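## Task

Place the cartridge marked with the broad green band into the sealant gun so that it sits fully forward in the cup of the front ring, with its nozzle sticking out through that ring. The plunger rod can only be drawn back while the small thumb plate on the rod, just behind the handle, is held pushed toward the front of the gun. The loaded gun must end up resting on the table and not leaning on any other object. Then state that you are done.

## Robot and tools

Robot: two arms, left_arm and right_arm, each with a two-finger parallel gripper. Each base sits on a tilted plate, and both plates hang from one metal frame behind the arms; a plate and its half of the frame count as part of that arm for the controller's 'too close' clearance check. Calibrated base poses in the scene frame: left_arm (-0.022, +0.197, +0.244) m, quat_wxyz (+0.995, -0.083, +0.063, +0.006); right_arm (+0.023, -0.246, +0.244) m, quat_wxyz (+0.994, +0.081, +0.065, +0.021).

Frame: all hand positions, orientations and targets are in the scene frame. Its origin is at table-top height, halfway between the nominal bases; +x points out over the table, +z up, and left_arm is on the +y side (arm names do not match image sides). Gripper fingers point along the gripper's own +z and open and close along its y. end_effector_position is the spot between the pads, roughly 1 cm behind the tips. Reported positions and orientations may be off by a few centimetres, more at long reach, and friction or weight can leave a resting hand a centimetre or more from its command without any contact.

Row format (used by every moving tool): 16 numbers, always all 16 even when one arm moves. First left_arm: x, y, z in metres, then qw, qx, qy, qz (w first), then opening; then the same 8 for right_arm. Position and quaternion are absolute targets in the scene frame, not offsets. Opening runs from -1 (closed) to +1 (fully open, 0.094 m); it is a target finger opening, not an offset.

execute_actions(actions, cameras): actions is a list of actions; each action is a table of up to 15 rows, one row per 1/30 s step, the last row held to fill 15 steps. A target more than 0.6 m from the gripper's current position along any of its own axes gets the action refused for both arms; a malformed action, or a first action failing that check against the latest reported state, voids the whole call. An empty list just returns state and images. To hold an arm still, resend its exact last reported pose and wanted opening each call; to keep an orientation, repeat the same quaternion rather than copying drifted readings.

move(target, speed, blend, opening_speed, blocking, cameras): target is one 16-number row or a list of up to 15 rows (no 0.6 m limit). Each gripper travels straight from its 'Hand target' toward each pose, turning the short way. speed is m/s per path, 0.002 to 2.9, default 0.25 (rotation up to twice that in rad/s); one value or one per target. blend, in metres, rounds corners at intermediate targets. opening_speed (0.2 or more, scale units per second) ramps finger commands; slow it near the minimum when gripping anything fragile. blocking=false returns after about 0.5 s while the move continues; a new move replaces a running one. Paths do not avoid obstacles or the other arm, lag more when fast, and a path near an arm's own base can flip its shoulder posture, so route around bases. The result adds a 'move:' line: ending such as done, off_target, moving, held or fault, plus limits (paced = command clipped, held = steps withheld). An arm not named in the ending is done (within 10 mm and 2 degrees).

wait(seconds 0 to 10): lets time pass with arms holding commands; a running move keeps going. stop(): brakes a running move. zoom_image(camera, region=[x0,y0,x1,y1]) crops at most 504x504 pixels of the latest image; cameras: cam_head_left, cam_head_right, cam_high, cam_low, cam_left_wrist, cam_right_wrist, each 896x504. read_manual(section='licences') gives only licence text. finished_scene(scene) ends the current scene irreversibly; pass the current scene's number, and only call it once the gun is loaded and stable.

Controller behaviour: each step the commanded orientation is clipped to 40 degrees from the measured one, and inverse kinematics favours position. One action may fall short; each result's 'Hand target' line shows where the arm is actually being sent, so command the remainder next. 'Tool commands' shows current gripper commands; sending 0 is a real command, so resend the present value to leave a gripper alone.

Reading results: grip_measured uses the opening scale; empty it can read up to about 2.7 mm wide, and clamped on a hard part it reads a little under the part's width. Fingers press at full force (roughly 50 to 64 N per pad) once commanded about 0.05 below the touch reading (0.11 for small or round items). To release, command well above grip_measured. grip_effort_nm is motor effort (negative closing) with offset and friction, not pad force. Joint torques include gravity, have per-joint offsets and noise, and joints 1 to 3 wrap at ±28 N m. 'within noise' on joint velocities means the arm is still.

Hazards: no falls off the table (that fails the task), no drops, releasing moving parts, slams or hard shoves. Faster moves and targets set deeper past contact hit harder. Never let a gripper close on the other arm's fingers or crush the arms together; that can end the scene. Holding loads, stretched arms or pushing at unreachable poses heats motors: MOTOR HOT appears at 75 °C, at 90 °C the arm folds and goes idle, at 100 °C it goes limp. Loose objects may get nudged occasionally. Remember the plunger rod only retracts while its thumb plate is held forward, which likely needs one hand on the plate and the other pulling the rod.

Each tool is called after "Call:" as name(argument=value, ...) on one line, values as JSON.

## Session

Scene 1 done. Now scene 2.

Call:
execute_actions(actions=[])

Scene clock: 0.00 s.
left_arm: end_effector_position=(+0.1850, +0.2909, +0.1498) grip_measured=+1.000 grip_effort_nm=n/a end_effector_quat_wxyz=(+0.094, -0.620, +0.763, +0.160) | right_arm: end_effector_position=(+0.2158, +0.0251, +0.1026) grip_measured=+1.000 grip_effort_nm=n/a end_effector_quat_wxyz=(+0.256, -0.026, +0.944, +0.205)
Joint positions: left_arm=[0.058 1.708 0.5 -0.256 -0.529 -1.295 0.094] | right_arm=[1.018 2.435 0.49 0.973 0.378 0.813 0.094]
Joint velocities: within noise
Joint torques (N m): no reading
Heat: left arm: 32 °C; right arm: 37 °C.
Hand target: left_arm +0.1887, +0.2926, +0.1525; +0.102, -0.620, +0.761, +0.161 | right_arm +0.2175, +0.0275, +0.1059; +0.261, -0.027, +0.942, +0.208
Tool commands: left_gripper/opening=+1.0 right_gripper/opening=+1.0

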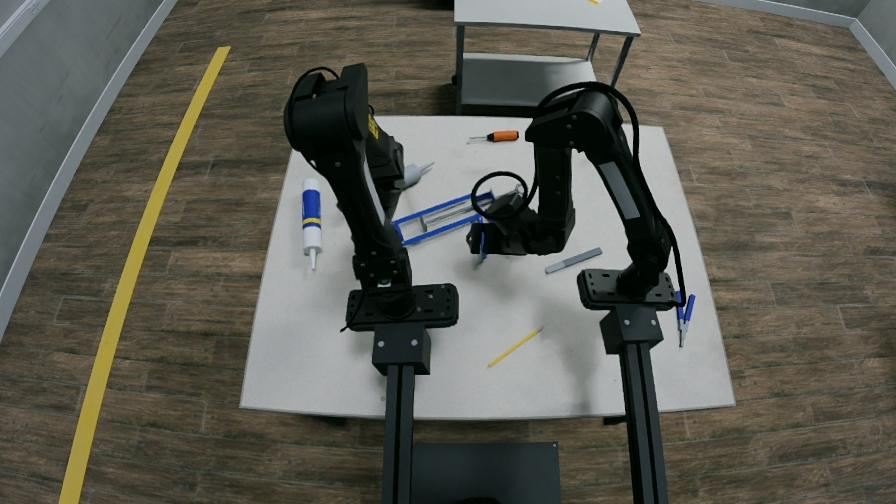

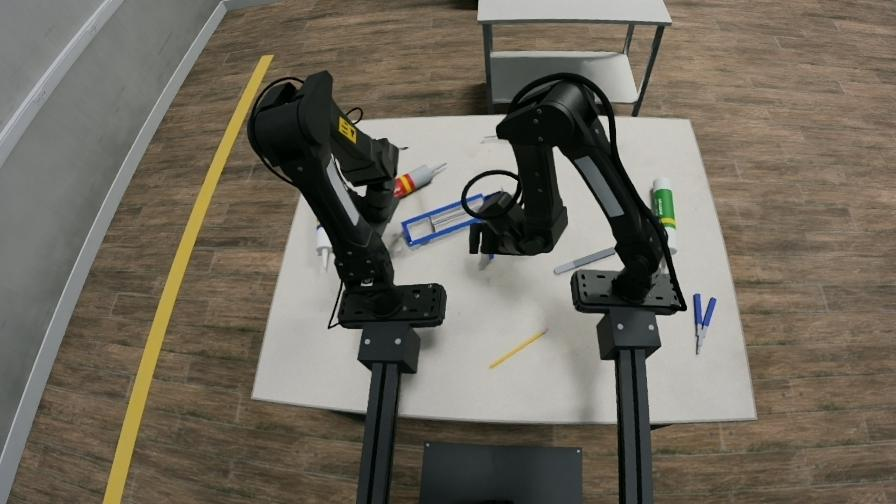

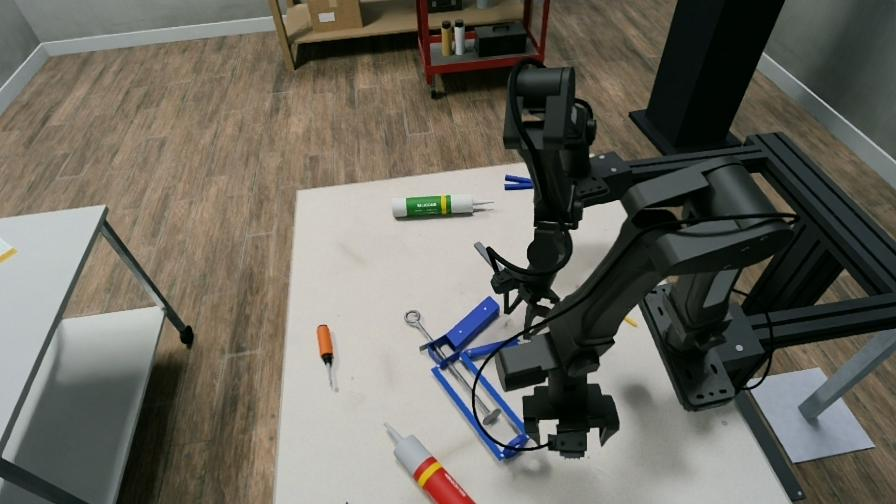

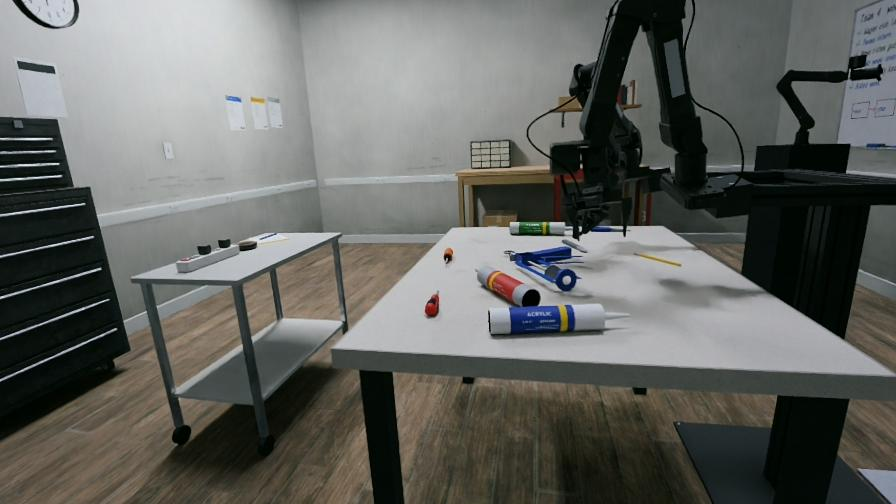

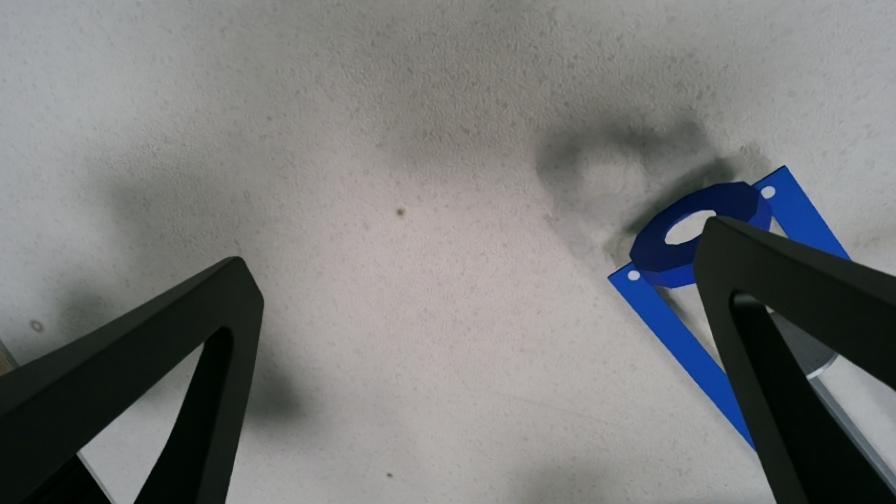

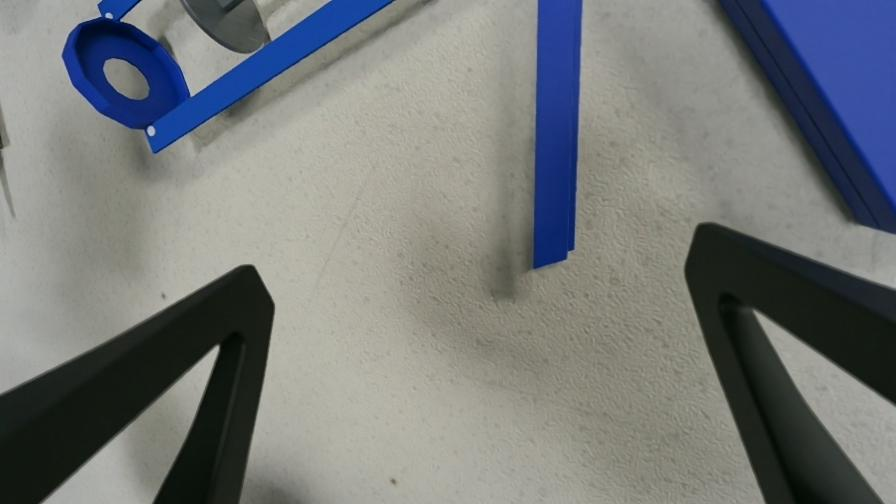

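Call:
move(target=[[0.200,0.330,0.280,0,0,1,0,0.1,0.240,-0.020,0.200,0.342,0,0.940,0,0.5],[0.200,0.330,0.280,0,0,1,0,0.1,0.330,0.020,0.290,0.342,0,0.940,0,-0.9]], speed=0.25)

Scene clock: 8.17 s.
left_arm: end_effector_position=(+0.1954, +0.3269, +0.2736) grip_measured=+0.103 grip_effort_nm=-0.144 end_effector_quat_wxyz=(-0.005, -0.002, +1.000, +0.002) | right_arm: end_effector_position=(+0.3240, +0.0178, +0.2805) grip_measured=-0.897 grip_effort_nm=-0.125 end_effector_quat_wxyz=(+0.336, -0.007, +0.942, -0.005)
Joint positions: left_arm=[0.43 1.31 0.862 -0.945 -0.105 0.446 0.052] | right_arm=[1.006 1.901 1.033 -0.334 0.765 0.826 0.005]
Joint velocities: within noise
Joint torques (N m): left_arm=[0.39 -3.62 8.95 0.11 0.1 0.18] | right_arm=[1.5 -8.73 8.21 0.87 0.3 -0.01]
Heat: left arm: 33 °C; right arm: 38 °C.
Hand target: left_arm +0.1999, +0.3300, +0.2799; +0.000, +0.000, +1.000, +0.000 | right_arm +0.3299, +0.0198, +0.2900; +0.342, +0.000, +0.940, +0.000
Off the commanded pose: left_arm 0.008 m, 1 deg | right_arm 0.011 m, 1 deg.
move: off_target (right_arm); target 2's new opening was sent with right_arm's hand 0.011 m and 1 deg from that target

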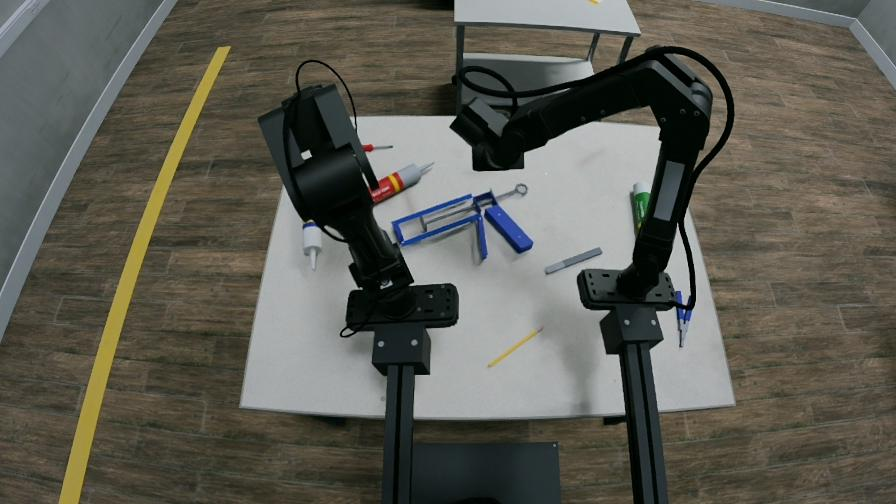

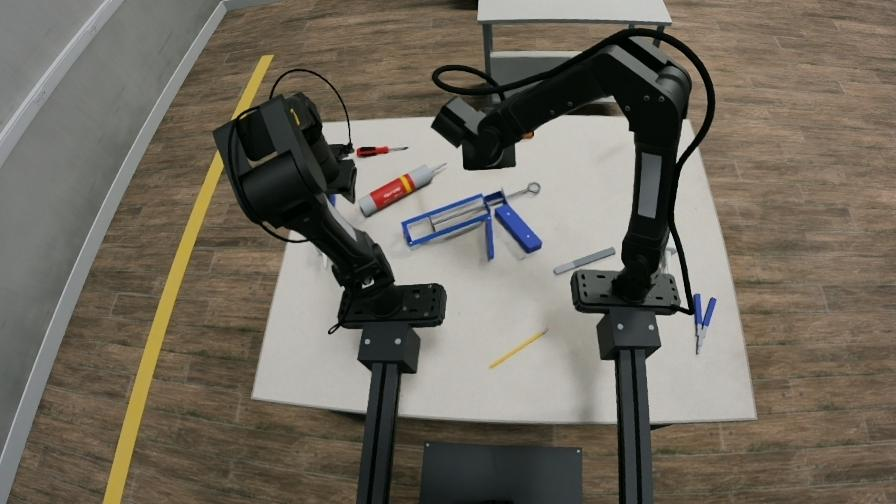

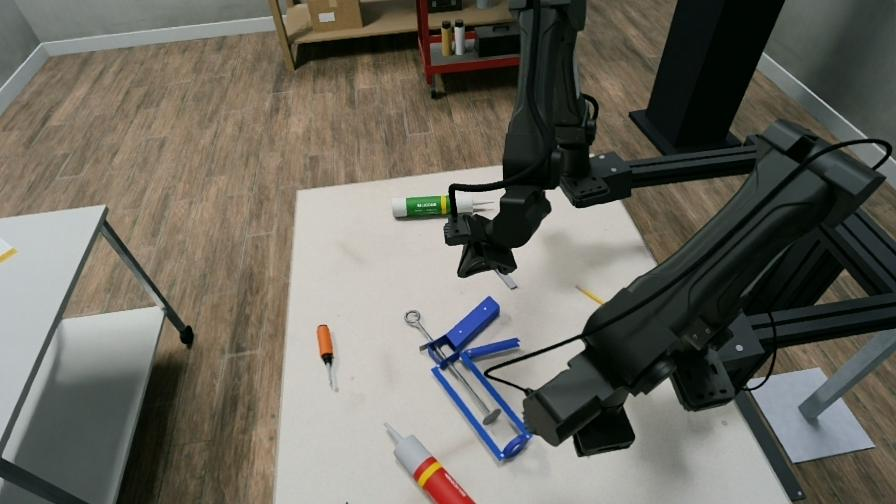

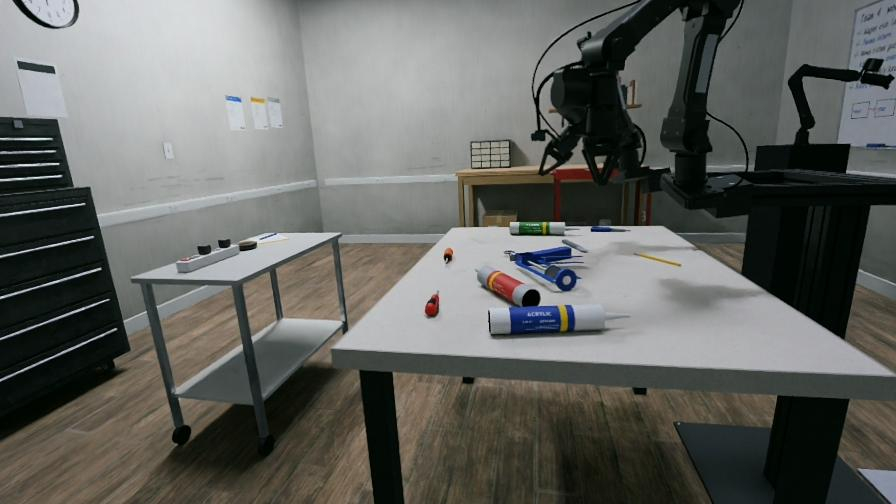

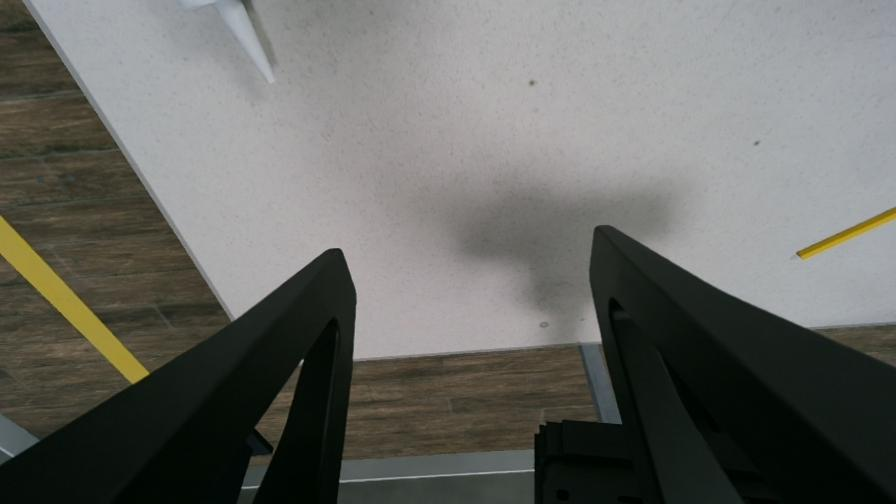

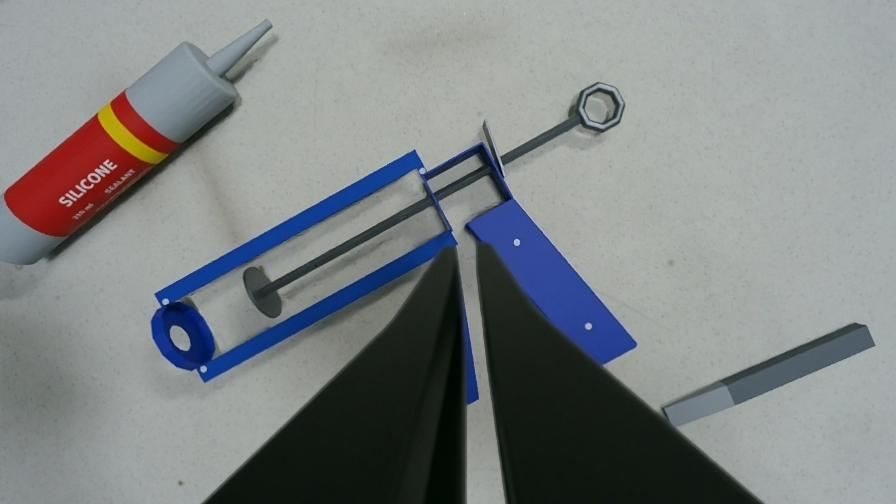

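Call:
move(target=[[0.250,0.250,0.260,0,0,1,0,0.1,0.430,-0.120,0.200,0,0.5461,0.8377,0,0.2],[0.378,0.034,0.160,0,-0.2062,0.9785,0,0.5,0.430,-0.120,0.200,0,0.5461,0.8377,0,0.2]], speed=[0.3,0.25], cameras=["cam_high","cam_left_wrist","cam_right_wrist"])

Scene clock: 50.60 s.
left_arm: end_effector_position=(+0.3773, +0.0377, +0.1628) grip_measured=+0.497 grip_effort_nm=0.144 end_effector_quat_wxyz=(+0.002, -0.207, +0.978, -0.008) | right_arm: end_effector_position=(+0.4286, -0.1213, +0.2002) grip_measured=+0.197 grip_effort_nm=0.173 end_effector_quat_wxyz=(+0.004, +0.543, +0.840, +0.004)
Joint positions: left_arm=[-0.44 2.313 1.559 -0.758 -0.193 -0.837 0.07] | right_arm=[0.324 2.189 1.552 -0.853 0.199 1.505 0.056]
Joint velocities: within noise
Joint torques (N m): left_arm=[-3.48 -8.14 8.29 0.11 -0.1 -0.1] | right_arm=[2.37 -9.62 8.05 0.02 -0.03 0.11]
Heat: left arm: 33 °C; right arm: 41 °C.
Hand target: left_arm +0.3779, +0.0341, +0.1600; +0.000, -0.206, +0.979, +0.000 | right_arm +0.4299, -0.1199, +0.2000; +0.000, +0.546, +0.838, +0.000
Off the commanded pose: left_arm 0.005 m, 1 deg | right_arm 0.002 m, 1 deg.
move: done
Images, in order (width x height): cam_high 896x504, cam_left_wrist 896x504, cam_right_wrist 896x504.

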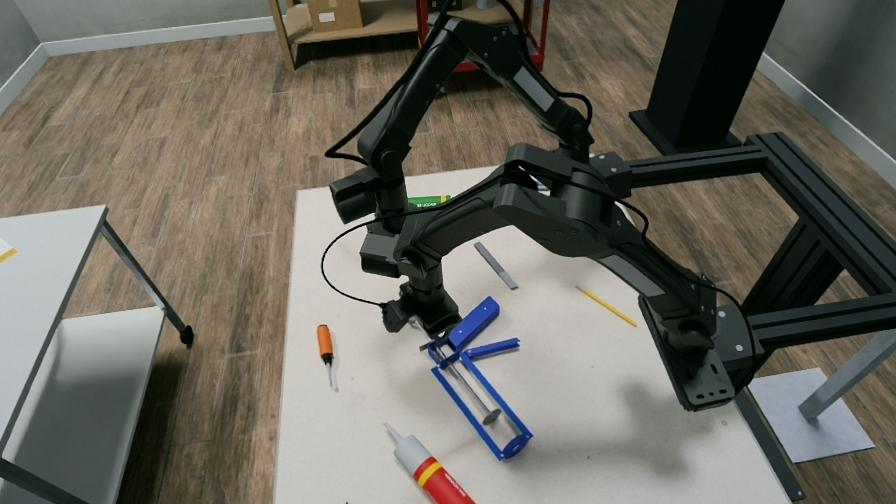

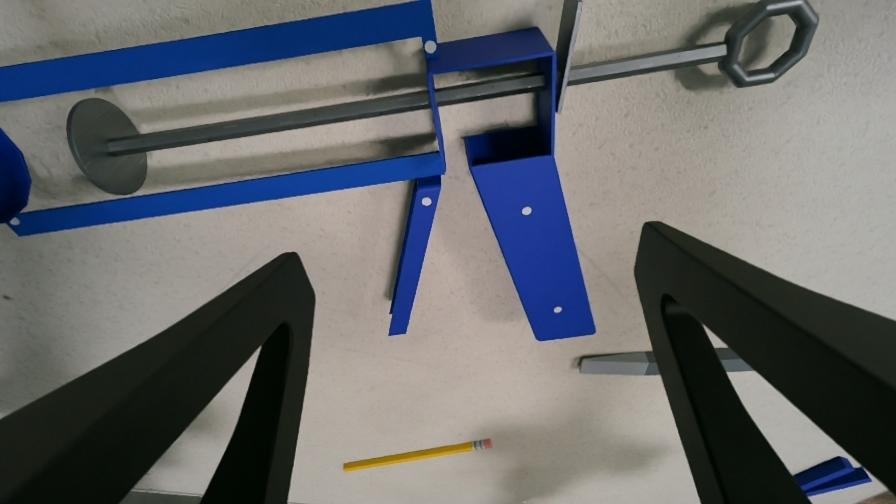

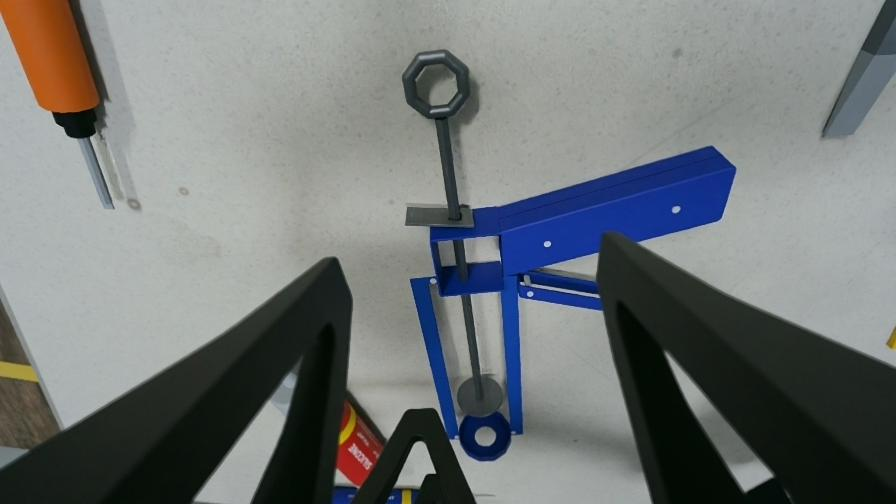

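Call:
move(target=[[0.391,0.019,0.080,0,-0.2232,0.9748,0,0.55,0.430,-0.120,0.200,0,0.5461,0.8377,0,0.2],[0.391,0.019,0.055,0,-0.2232,0.9748,0,0.55,0.430,-0.120,0.200,0,0.5461,0.8377,0,0.2]], speed=[0.15,0.08], cameras=["cam_left_wrist"])

Scene clock: 60.90 s.
left_arm: end_effector_position=(+0.3823, +0.0203, +0.0613) grip_measured=+0.547 grip_effort_nm=0.149 end_effector_quat_wxyz=(-0.011, -0.218, +0.976, +0.003) | right_arm: end_effector_position=(+0.4285, -0.1213, +0.2002) grip_measured=+0.197 grip_effort_nm=0.178 end_effector_quat_wxyz=(+0.004, +0.543, +0.840, +0.004)
Joint positions: left_arm=[-0.424 2.622 1.685 -0.606 -0.194 -0.851 0.073] | right_arm=[0.324 2.189 1.552 -0.853 0.199 1.505 0.056]
Joint velocities: within noise
Joint torques (N m): left_arm=[-2.54 -8.83 7.23 0.4 -0.08 -0.01] | right_arm=[2.37 -9.69 8.1 0.03 -0.02 0.1]
Heat: left arm: 35 °C; right arm: 41 °C.
Hand target: left_arm +0.3906, +0.0191, +0.0553; +0.000, -0.223, +0.975, +0.000 | right_arm +0.4299, -0.1200, +0.2000; +0.000, +0.546, +0.838, +0.000
Off the commanded pose: left_arm 0.011 m, 1 deg | right_arm 0.002 m, 1 deg.
move: off_target (left_arm)
Images, in order (width x height): cam_left_wrist 896x504.

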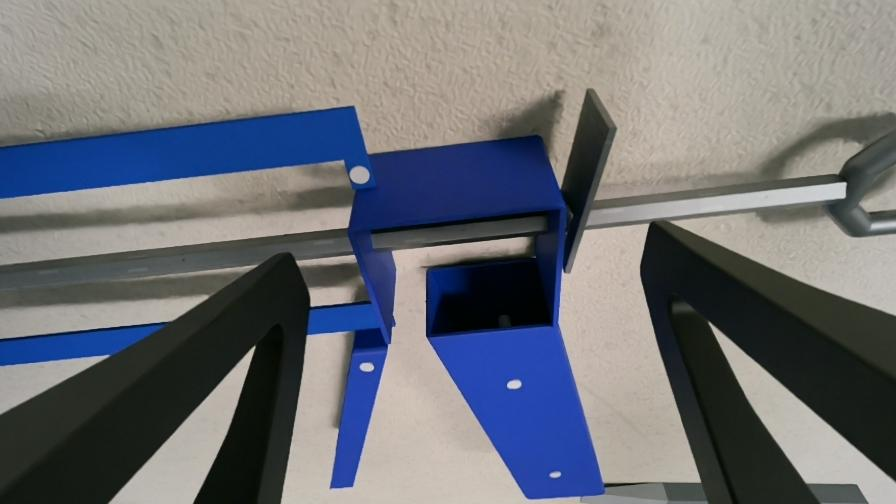

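Call:
move(target=[[0.402,0.022,0.050,0,-0.2232,0.9748,0,0.55,0.430,-0.120,0.200,0,0.5461,0.8377,0,0.2],[0.400,0.022,0.028,0,-0.2232,0.9748,0,0.55,0.430,-0.120,0.200,0,0.5461,0.8377,0,0.2]], speed=[0.1,0.08], cameras=["cam_left_wrist"])

Scene clock: 77.83 s.
left_arm: end_effector_position=(+0.3913, +0.0227, +0.0336) grip_measured=+0.547 grip_effort_nm=0.154 end_effector_quat_wxyz=(-0.011, -0.224, +0.975, +0.003) | right_arm: end_effector_position=(+0.4284, -0.1213, +0.2002) grip_measured=+0.197 grip_effort_nm=0.168 end_effector_quat_wxyz=(+0.004, +0.543, +0.840, +0.004)
Joint positions: left_arm=[-0.4 2.717 1.763 -0.585 -0.194 -0.84 0.073] | right_arm=[0.324 2.189 1.552 -0.854 0.199 1.505 0.056]
Joint velocities: within noise
Joint torques (N m): left_arm=[-2.41 -9.33 7.02 0.4 -0.07 0.14] | right_arm=[2.39 -9.7 8.05 0.03 0.01 0.11]
Heat: left arm: 38 °C; right arm: 40 °C.
Hand target: left_arm +0.3997, +0.0221, +0.0283; +0.000, -0.223, +0.975, +0.000 | right_arm +0.4299, -0.1199, +0.2000; +0.000, +0.546, +0.838, +0.000
Off the commanded pose: left_arm 0.010 m, 1 deg | right_arm 0.002 m, 1 deg.
move: done
Images, in order (width x height): cam_left_wrist 896x504.

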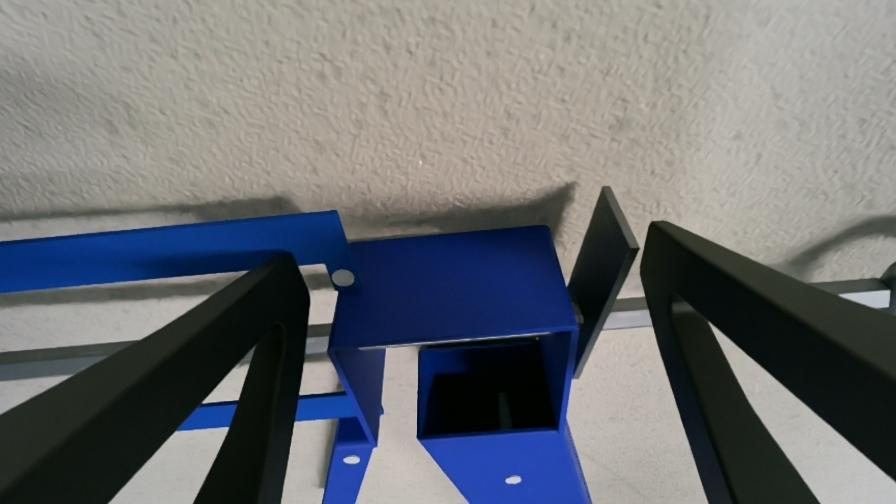

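Call:
move(target=[[0.400,0.022,0.045,0,-0.2232,0.9748,0,0.55,0.430,-0.120,0.200,0,0.5461,0.8377,0,0.2],[0.392,0.018,0.045,0,-0.2232,0.9748,0,0.55,0.430,-0.120,0.200,0,0.5461,0.8377,0,0.2],[0.392,0.019,0.026,0,-0.2232,0.9748,0,0.55,0.430,-0.120,0.200,0,0.5461,0.8377,0,0.2]], speed=[0.1,0.08,0.08], cameras=["cam_left_wrist"])

Scene clock: 81.47 s.
left_arm: end_effector_position=(+0.3879, +0.0229, +0.0319) grip_measured=+0.547 grip_effort_nm=0.139 end_effector_quat_wxyz=(-0.013, -0.223, +0.975, +0.005) | right_arm: end_effector_position=(+0.4284, -0.1213, +0.2002) grip_measured=+0.197 grip_effort_nm=0.173 end_effector_quat_wxyz=(+0.004, +0.543, +0.840, +0.004)
Joint positions: left_arm=[-0.402 2.717 1.753 -0.58 -0.194 -0.84 0.073] | right_arm=[0.324 2.189 1.552 -0.854 0.199 1.505 0.056]
Joint velocities: within noise
Joint torques (N m): left_arm=[-3.32 -9.91 4.64 0.57 -0.09 0] | right_arm=[2.37 -9.61 8.09 0.04 -0.02 0.11]
Heat: left arm: 39 °C; right arm: 40 °C.
Hand target: left_arm +0.3918, +0.0191, +0.0262; +0.000, -0.223, +0.975, +0.000 | right_arm +0.4299, -0.1199, +0.2000; +0.000, +0.546, +0.838, +0.000
Off the commanded pose: left_arm 0.008 m, 2 deg | right_arm 0.002 m, 1 deg.
move: done
Images, in order (width x height): cam_left_wrist 896x504.

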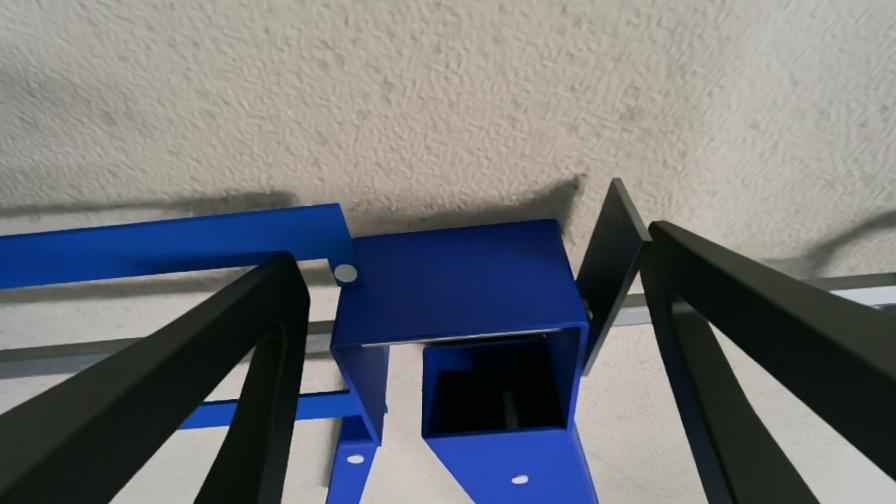

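Call:
move(target=[[0.390,0.014,0.045,0,-0.2232,0.9748,0,0.55,0.430,-0.120,0.200,0,0.5461,0.8377,0,0.2],[0.385,0.011,0.040,0,-0.2232,0.9748,0,0.55,0.430,-0.120,0.200,0,0.5461,0.8377,0,0.2],[0.385,0.011,0.024,0,-0.2232,0.9748,0,0.55,0.430,-0.120,0.200,0,0.5461,0.8377,0,0.2]], speed=[0.1,0.08,0.08], cameras=["cam_left_wrist"])

Scene clock: 85.20 s.
left_arm: end_effector_position=(+0.3873, +0.0222, +0.0311) grip_measured=+0.547 grip_effort_nm=0.139 end_effector_quat_wxyz=(-0.003, -0.222, +0.975, +0.013) | right_arm: end_effector_position=(+0.4283, -0.1213, +0.2002) grip_measured=+0.197 grip_effort_nm=0.173 end_effector_quat_wxyz=(+0.004, +0.543, +0.840, +0.003)
Joint positions: left_arm=[-0.413 2.717 1.743 -0.566 -0.219 -0.848 0.073] | right_arm=[0.324 2.189 1.552 -0.854 0.199 1.505 0.056]
Joint velocities: within noise
Joint torques (N m): left_arm=[-4.03 -9.69 3.96 0.57 0.11 -0.11] | right_arm=[2.44 -9.61 8.06 0.04 0 0.1]
Heat: left arm: 40 °C; right arm: 40 °C.
Hand target: left_arm +0.3847, +0.0113, +0.0244; -0.001, -0.223, +0.975, +0.000 | right_arm +0.4299, -0.1200, +0.2000; +0.000, +0.546, +0.838, +0.000
Off the commanded pose: left_arm 0.014 m, 2 deg | right_arm 0.002 m, 1 deg.
move: off_target (left_arm)
Images, in order (width x height): cam_left_wrist 896x504.

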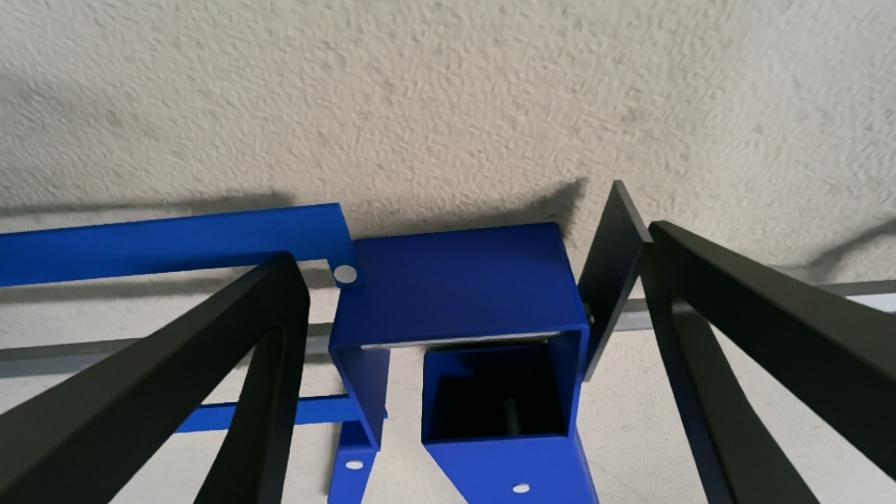

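Call:
move(target=[[0.392,0.020,0.060,0,-0.2232,0.9748,0,0.55,0.430,-0.120,0.200,0,0.5461,0.8377,0,0.2],[0.386,0.012,0.060,0,-0.2232,0.9748,0,0.55,0.430,-0.120,0.200,0,0.5461,0.8377,0,0.2]], speed=[0.1,0.08], cameras=["cam_left_wrist"])

Scene clock: 90.40 s.
left_arm: end_effector_position=(+0.3757, +0.0208, +0.0326) grip_measured=+0.547 grip_effort_nm=0.139 end_effector_quat_wxyz=(-0.016, -0.223, +0.975, +0.013) | right_arm: end_effector_position=(+0.4283, -0.1213, +0.2002) grip_measured=+0.197 grip_effort_nm=0.178 end_effector_quat_wxyz=(+0.004, +0.543, +0.840, +0.003)
Joint positions: left_arm=[-0.421 2.701 1.708 -0.57 -0.205 -0.862 0.073] | right_arm=[0.324 2.189 1.552 -0.854 0.199 1.505 0.056]
Joint velocities: within noise
Joint torques (N m): left_arm=[-4.6 -15.71 3.78 0.04 0.01 -0.14] | right_arm=[2.43 -9.66 8.14 0.04 0.01 0.12]
Heat: left arm: 41 °C; right arm: 40 °C.
Hand target: left_arm +0.3858, +0.0120, +0.0589; +0.000, -0.223, +0.975, +0.000 | right_arm +0.4299, -0.1200, +0.2000; +0.000, +0.546, +0.838, +0.000
Off the commanded pose: left_arm 0.031 m, 2 deg | right_arm 0.002 m, 1 deg.
move: off_target (left_arm)
Images, in order (width x height): cam_left_wrist 896x504.

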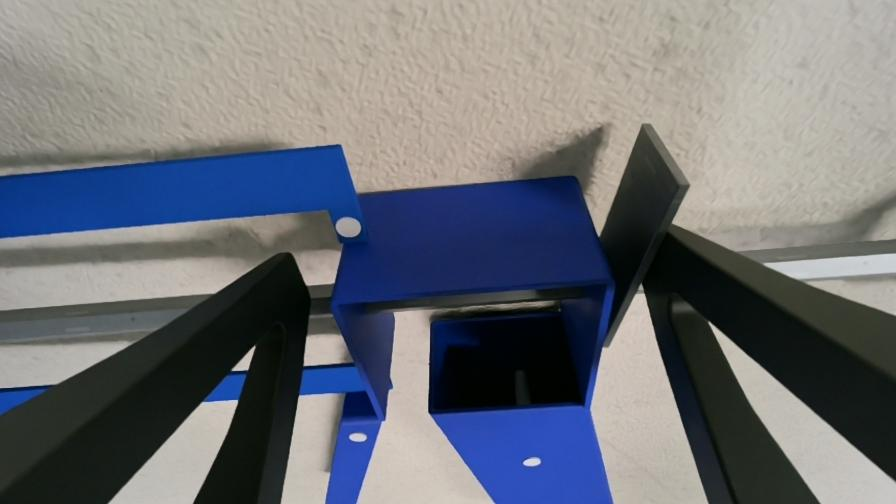

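Call:
move(target=[[0.379,0.015,0.030,0,-0.2232,0.9748,0,0.6,0.430,-0.120,0.200,0,0.5461,0.8377,0,0.2]], speed=0.1, cameras=["cam_left_wrist"])

Scene clock: 94.83 s.
left_arm: end_effector_position=(+0.3774, +0.0195, +0.0292) grip_measured=+0.597 grip_effort_nm=0.144 end_effector_quat_wxyz=(-0.006, -0.225, +0.974, +0.007) | right_arm: end_effector_position=(+0.4282, -0.1214, +0.2002) grip_measured=+0.197 grip_effort_nm=0.173 end_effector_quat_wxyz=(+0.004, +0.543, +0.840, +0.003)
Joint positions: left_arm=[-0.421 2.701 1.689 -0.528 -0.206 -0.863 0.075] | right_arm=[0.324 2.189 1.552 -0.855 0.199 1.505 0.056]
Joint velocities: within noise
Joint torques (N m): left_arm=[-3.23 -11 3.71 0.38 0.05 0.05] | right_arm=[2.39 -9.62 8.05 0.02 0 0.11]
Heat: left arm: 44 °C; right arm: 40 °C.
Hand target: left_arm +0.3790, +0.0151, +0.0301; +0.000, -0.223, +0.975, +0.000 | right_arm +0.4299, -0.1200, +0.2000; +0.000, +0.546, +0.838, +0.000
Off the commanded pose: left_arm 0.005 m, 1 deg | right_arm 0.002 m, 1 deg.
move: done
Images, in order (width x height): cam_left_wrist 896x504.

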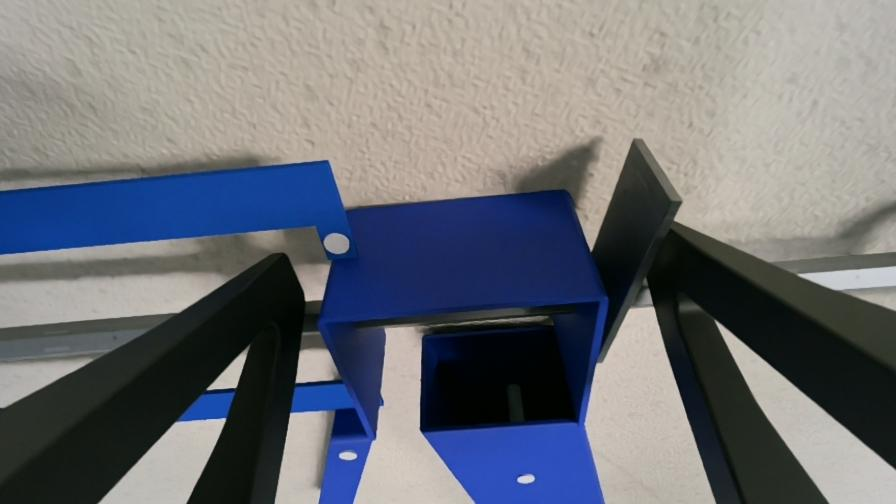

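Call:
move(target=[[0.379,0.015,0.028,0,-0.2232,0.9748,0,0.1,0.430,-0.120,0.200,0,0.5461,0.8377,0,0.2]], opening_speed=0.8, cameras=["cam_left_wrist","cam_right_wrist"])

Scene clock: 98.07 s.
left_arm: end_effector_position=(+0.3790, +0.0176, +0.0292) grip_measured=+0.169 grip_effort_nm=-0.999 end_effector_quat_wxyz=(-0.005, -0.226, +0.974, +0.002) | right_arm: end_effector_position=(+0.4282, -0.1214, +0.2002) grip_measured=+0.197 grip_effort_nm=0.173 end_effector_quat_wxyz=(+0.004, +0.543, +0.840, +0.003)
Joint positions: left_arm=[-0.421 2.701 1.689 -0.519 -0.2 -0.863 0.055] | right_arm=[0.324 2.189 1.552 -0.855 0.199 1.505 0.056]
Joint velocities: within noise
Joint torques (N m): left_arm=[-3.32 -10.61 4.03 0.37 -0.03 0.06] | right_arm=[2.36 -9.65 8.1 0.04 0.01 0.11]
Heat: left arm: 44 °C; right arm: 40 °C.
Hand target: left_arm +0.3791, +0.0151, +0.0281; +0.000, -0.223, +0.975, +0.000 | right_arm +0.4299, -0.1200, +0.2000; +0.000, +0.546, +0.838, +0.000
Off the commanded pose: left_arm 0.003 m, 1 deg | right_arm 0.002 m, 1 deg.
move: done
Images, in order (width x height): cam_left_wrist 896x504, cam_right_wrist 896x504.

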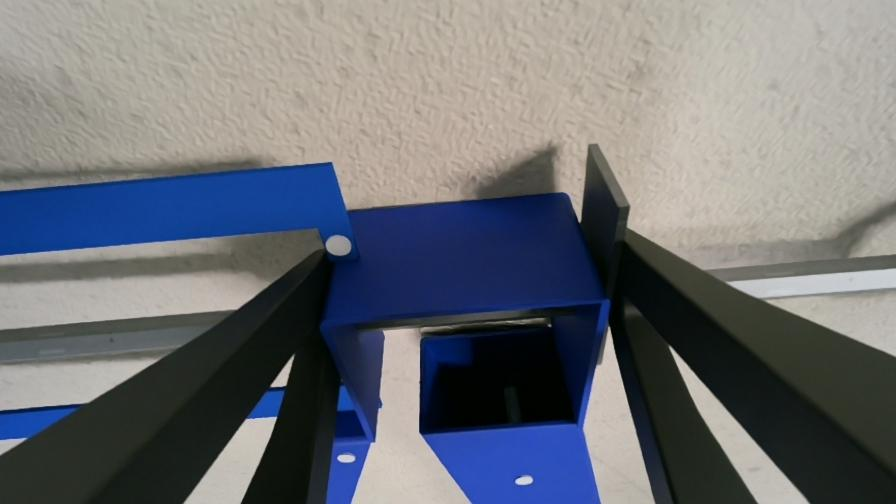

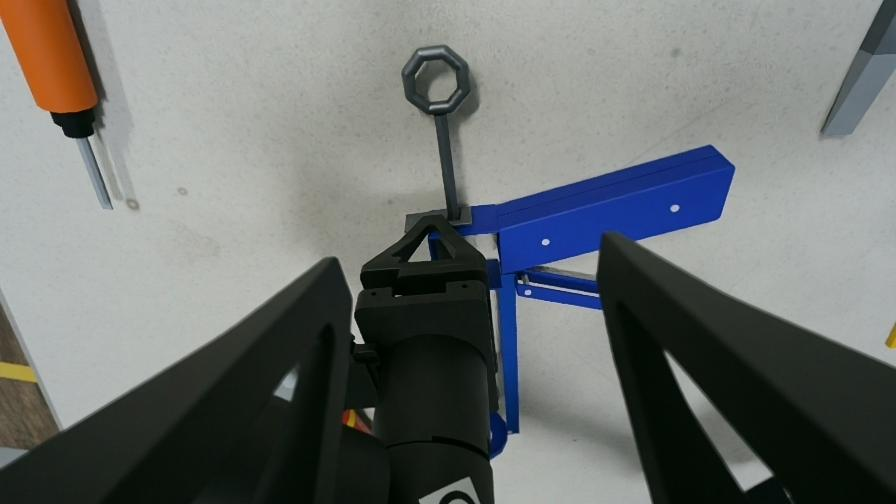

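Call:
move(target=[[0.379,0.015,0.028,0,-0.2232,0.9748,0,0.1,0.433,-0.098,0.080,0,0.532,0.8467,0,0.1],[0.379,0.015,0.028,0,-0.2232,0.9748,0,0.1,0.433,-0.098,0.040,0,0.532,0.8467,0,0.1]], speed=[0.15,0.08], cameras=["cam_right_wrist","cam_high"])

Scene clock: 107.10 s.
left_arm: end_effector_position=(+0.3790, +0.0176, +0.0292) grip_measured=+0.168 grip_effort_nm=-1.028 end_effector_quat_wxyz=(-0.005, -0.226, +0.974, +0.002) | right_arm: end_effector_position=(+0.4206, -0.1100, +0.1343) grip_measured=+0.103 grip_effort_nm=-0.129 end_effector_quat_wxyz=(-0.011, +0.534, +0.845, -0.016)
Joint positions: left_arm=[-0.421 2.701 1.689 -0.519 -0.2 -0.863 0.055] | right_arm=[0.324 2.356 1.548 -0.733 0.198 1.495 0.052]
Joint velocities: within noise
Joint torques (N m): left_arm=[-3.25 -10.67 3.97 0.38 -0.07 0.05] | right_arm=[2.5 -12.26 5.42 0.12 0.01 0]
Heat: left arm: 44 °C; right arm: 40 °C.
Hand target: left_arm +0.3791, +0.0151, +0.0281; +0.000, -0.223, +0.975, +0.000 | right_arm +0.4243, -0.1098, +0.1393; -0.007, +0.536, +0.844, -0.011
Off the commanded pose: left_arm 0.003 m, 1 deg | right_arm 0.096 m, 2 deg.
move: held (right_arm; a check stopped the path); path passed 0 of 2 targets; limits=held
pose unreachable (left arm): on one or more control steps of this call, first in action 0 (counted from 0), this arm could not follow its commanded pose, so it was not sent that pose on those steps. It may still have moved: this result reports where it is.
cause: moving toward the commanded pose would bring a part of the arm too close to another arm (this arm's wrist (the part past joint 4) and the right arm's gripper housing, along the way the arms are being sent, or toward where that arm still pushes).
pose unreachable (right arm): on one or more control steps of this call, first in action 0 (counted from 0), this arm could not follow its commanded pose, so it was not sent that pose on those steps. It may still have moved: this result reports where it is.
cause: moving toward the commanded pose would bring a part of the arm too close to another arm (this arm's gripper housing and the left arm's wrist (the part past joint 4), along the way the arms are being sent, or toward where that arm still pushes).
Images, in order (width x height): cam_high 896x504, cam_right_wrist 896x504.

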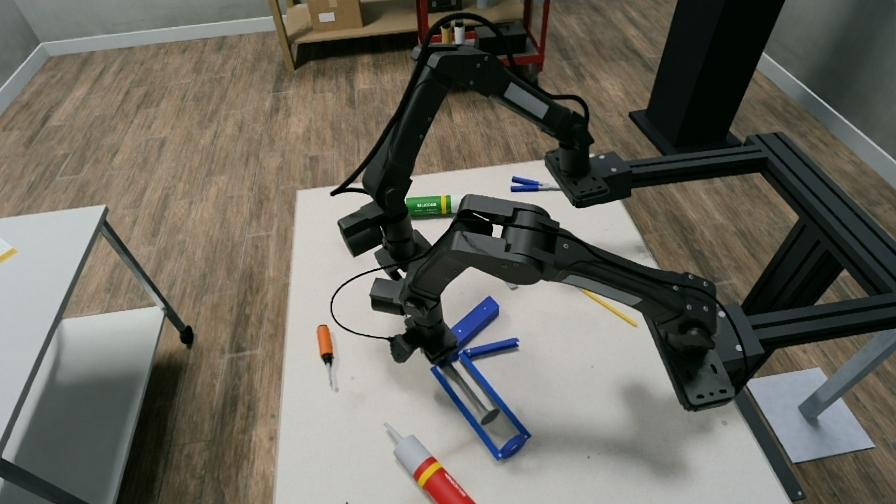

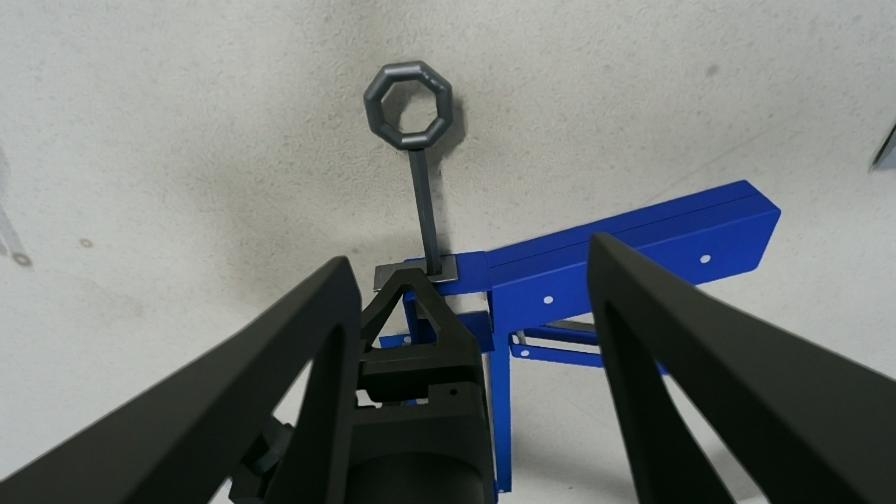

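Call:
move(target=[[0.379,0.015,0.028,0,-0.2232,0.9748,0,0.1,0.435,-0.150,0.170,-0.2191,0.5139,0.8178,0.1377,0.1],[0.379,0.015,0.028,0,-0.2232,0.9748,0,0.1,0.438,-0.112,0.070,-0.2191,0.5139,0.8178,0.1377,0.1]], speed=[0.2,0.12], cameras=["cam_right_wrist","cam_high"])

Scene clock: 115.90 s.
left_arm: end_effector_position=(+0.3790, +0.0176, +0.0292) grip_measured=+0.168 grip_effort_nm=-1.033 end_effector_quat_wxyz=(-0.005, -0.226, +0.974, +0.002) | right_arm: end_effector_position=(+0.4316, -0.1229, +0.0700) grip_measured=+0.103 grip_effort_nm=-0.125 end_effector_quat_wxyz=(-0.223, +0.517, +0.817, +0.127)
Joint positions: left_arm=[-0.421 2.701 1.689 -0.519 -0.2 -0.863 0.055] | right_arm=[0.058 2.63 1.784 -0.81 -0.306 1.206 0.052]
Joint velocities: within noise
Joint torques (N m): left_arm=[-3.29 -10.55 3.84 0.36 -0.05 0.04] | right_arm=[3.89 -11.64 6.42 -0.03 -0.34 0.11]
Heat: left arm: 43 °C; right arm: 43 °C.
Hand target: left_arm +0.3791, +0.0151, +0.0281; +0.000, -0.223, +0.975, +0.000 | right_arm +0.4377, -0.1121, +0.0703; -0.219, +0.514, +0.818, +0.138
Off the commanded pose: left_arm 0.003 m, 1 deg | right_arm 0.013 m, 1 deg.
move: off_target (right_arm)
Images, in order (width x height): cam_high 896x504, cam_right_wrist 896x504.

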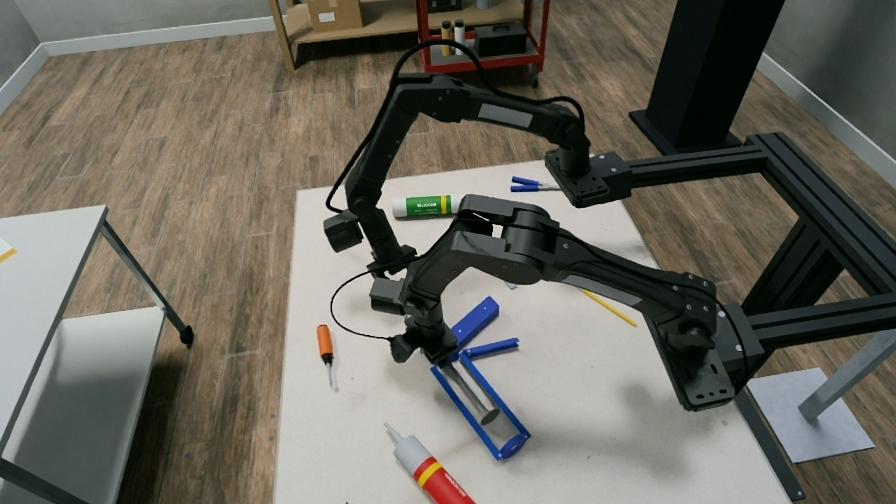

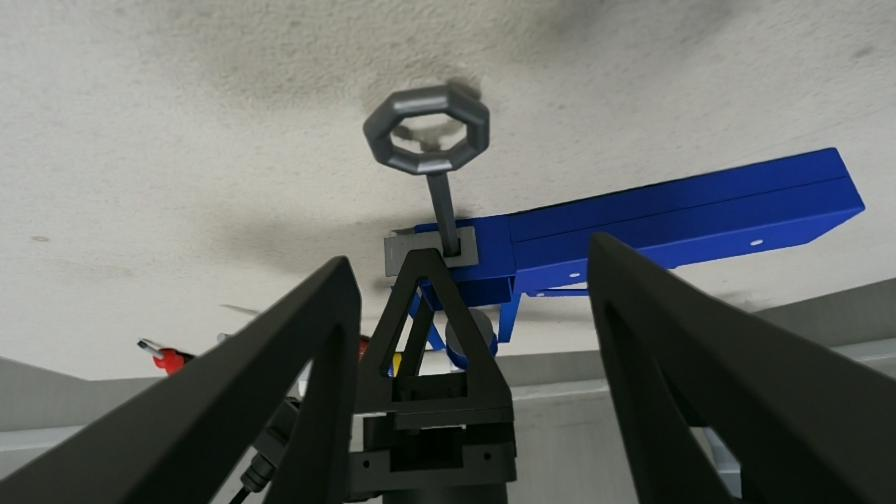

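Call:
move(target=[[0.379,0.015,0.028,0,-0.2232,0.9748,0,0.1,0.439,-0.094,0.030,-0.2191,0.5139,0.8178,0.1377,0.1]], speed=0.08, cameras=["cam_right_wrist"])

Scene clock: 125.27 s.
left_arm: end_effector_position=(+0.3790, +0.0176, +0.0292) grip_measured=+0.168 grip_effort_nm=-1.028 end_effector_quat_wxyz=(-0.005, -0.226, +0.974, +0.002) | right_arm: end_effector_position=(+0.4343, -0.1054, +0.0311) grip_measured=+0.103 grip_effort_nm=-0.129 end_effector_quat_wxyz=(-0.221, +0.518, +0.817, +0.128)
Joint positions: left_arm=[-0.421 2.701 1.689 -0.519 -0.2 -0.863 0.055] | right_arm=[0.081 2.759 1.868 -0.752 -0.308 1.23 0.052]
Joint velocities: within noise
Joint torques (N m): left_arm=[-3.38 -10.62 4.04 0.38 -0.01 0.03] | right_arm=[4.03 -11.51 6.2 0 -0.35 0.09]
Heat: left arm: 43 °C; right arm: 45 °C.
Hand target: left_arm +0.3791, +0.0151, +0.0281; +0.000, -0.223, +0.975, +0.000 | right_arm +0.4386, -0.0940, +0.0302; -0.219, +0.514, +0.818, +0.138
Off the commanded pose: left_arm 0.003 m, 1 deg | right_arm 0.012 m, 1 deg.
move: off_target (right_arm)
Images, in order (width x height): cam_right_wrist 896x504.

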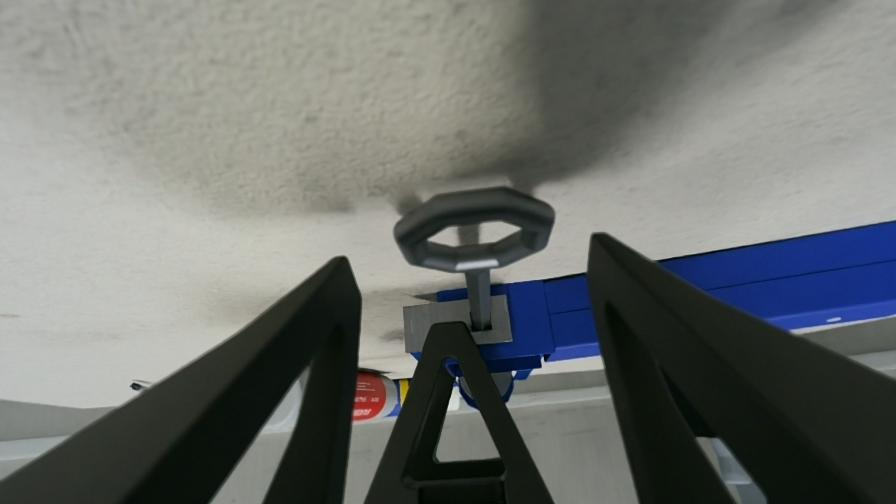

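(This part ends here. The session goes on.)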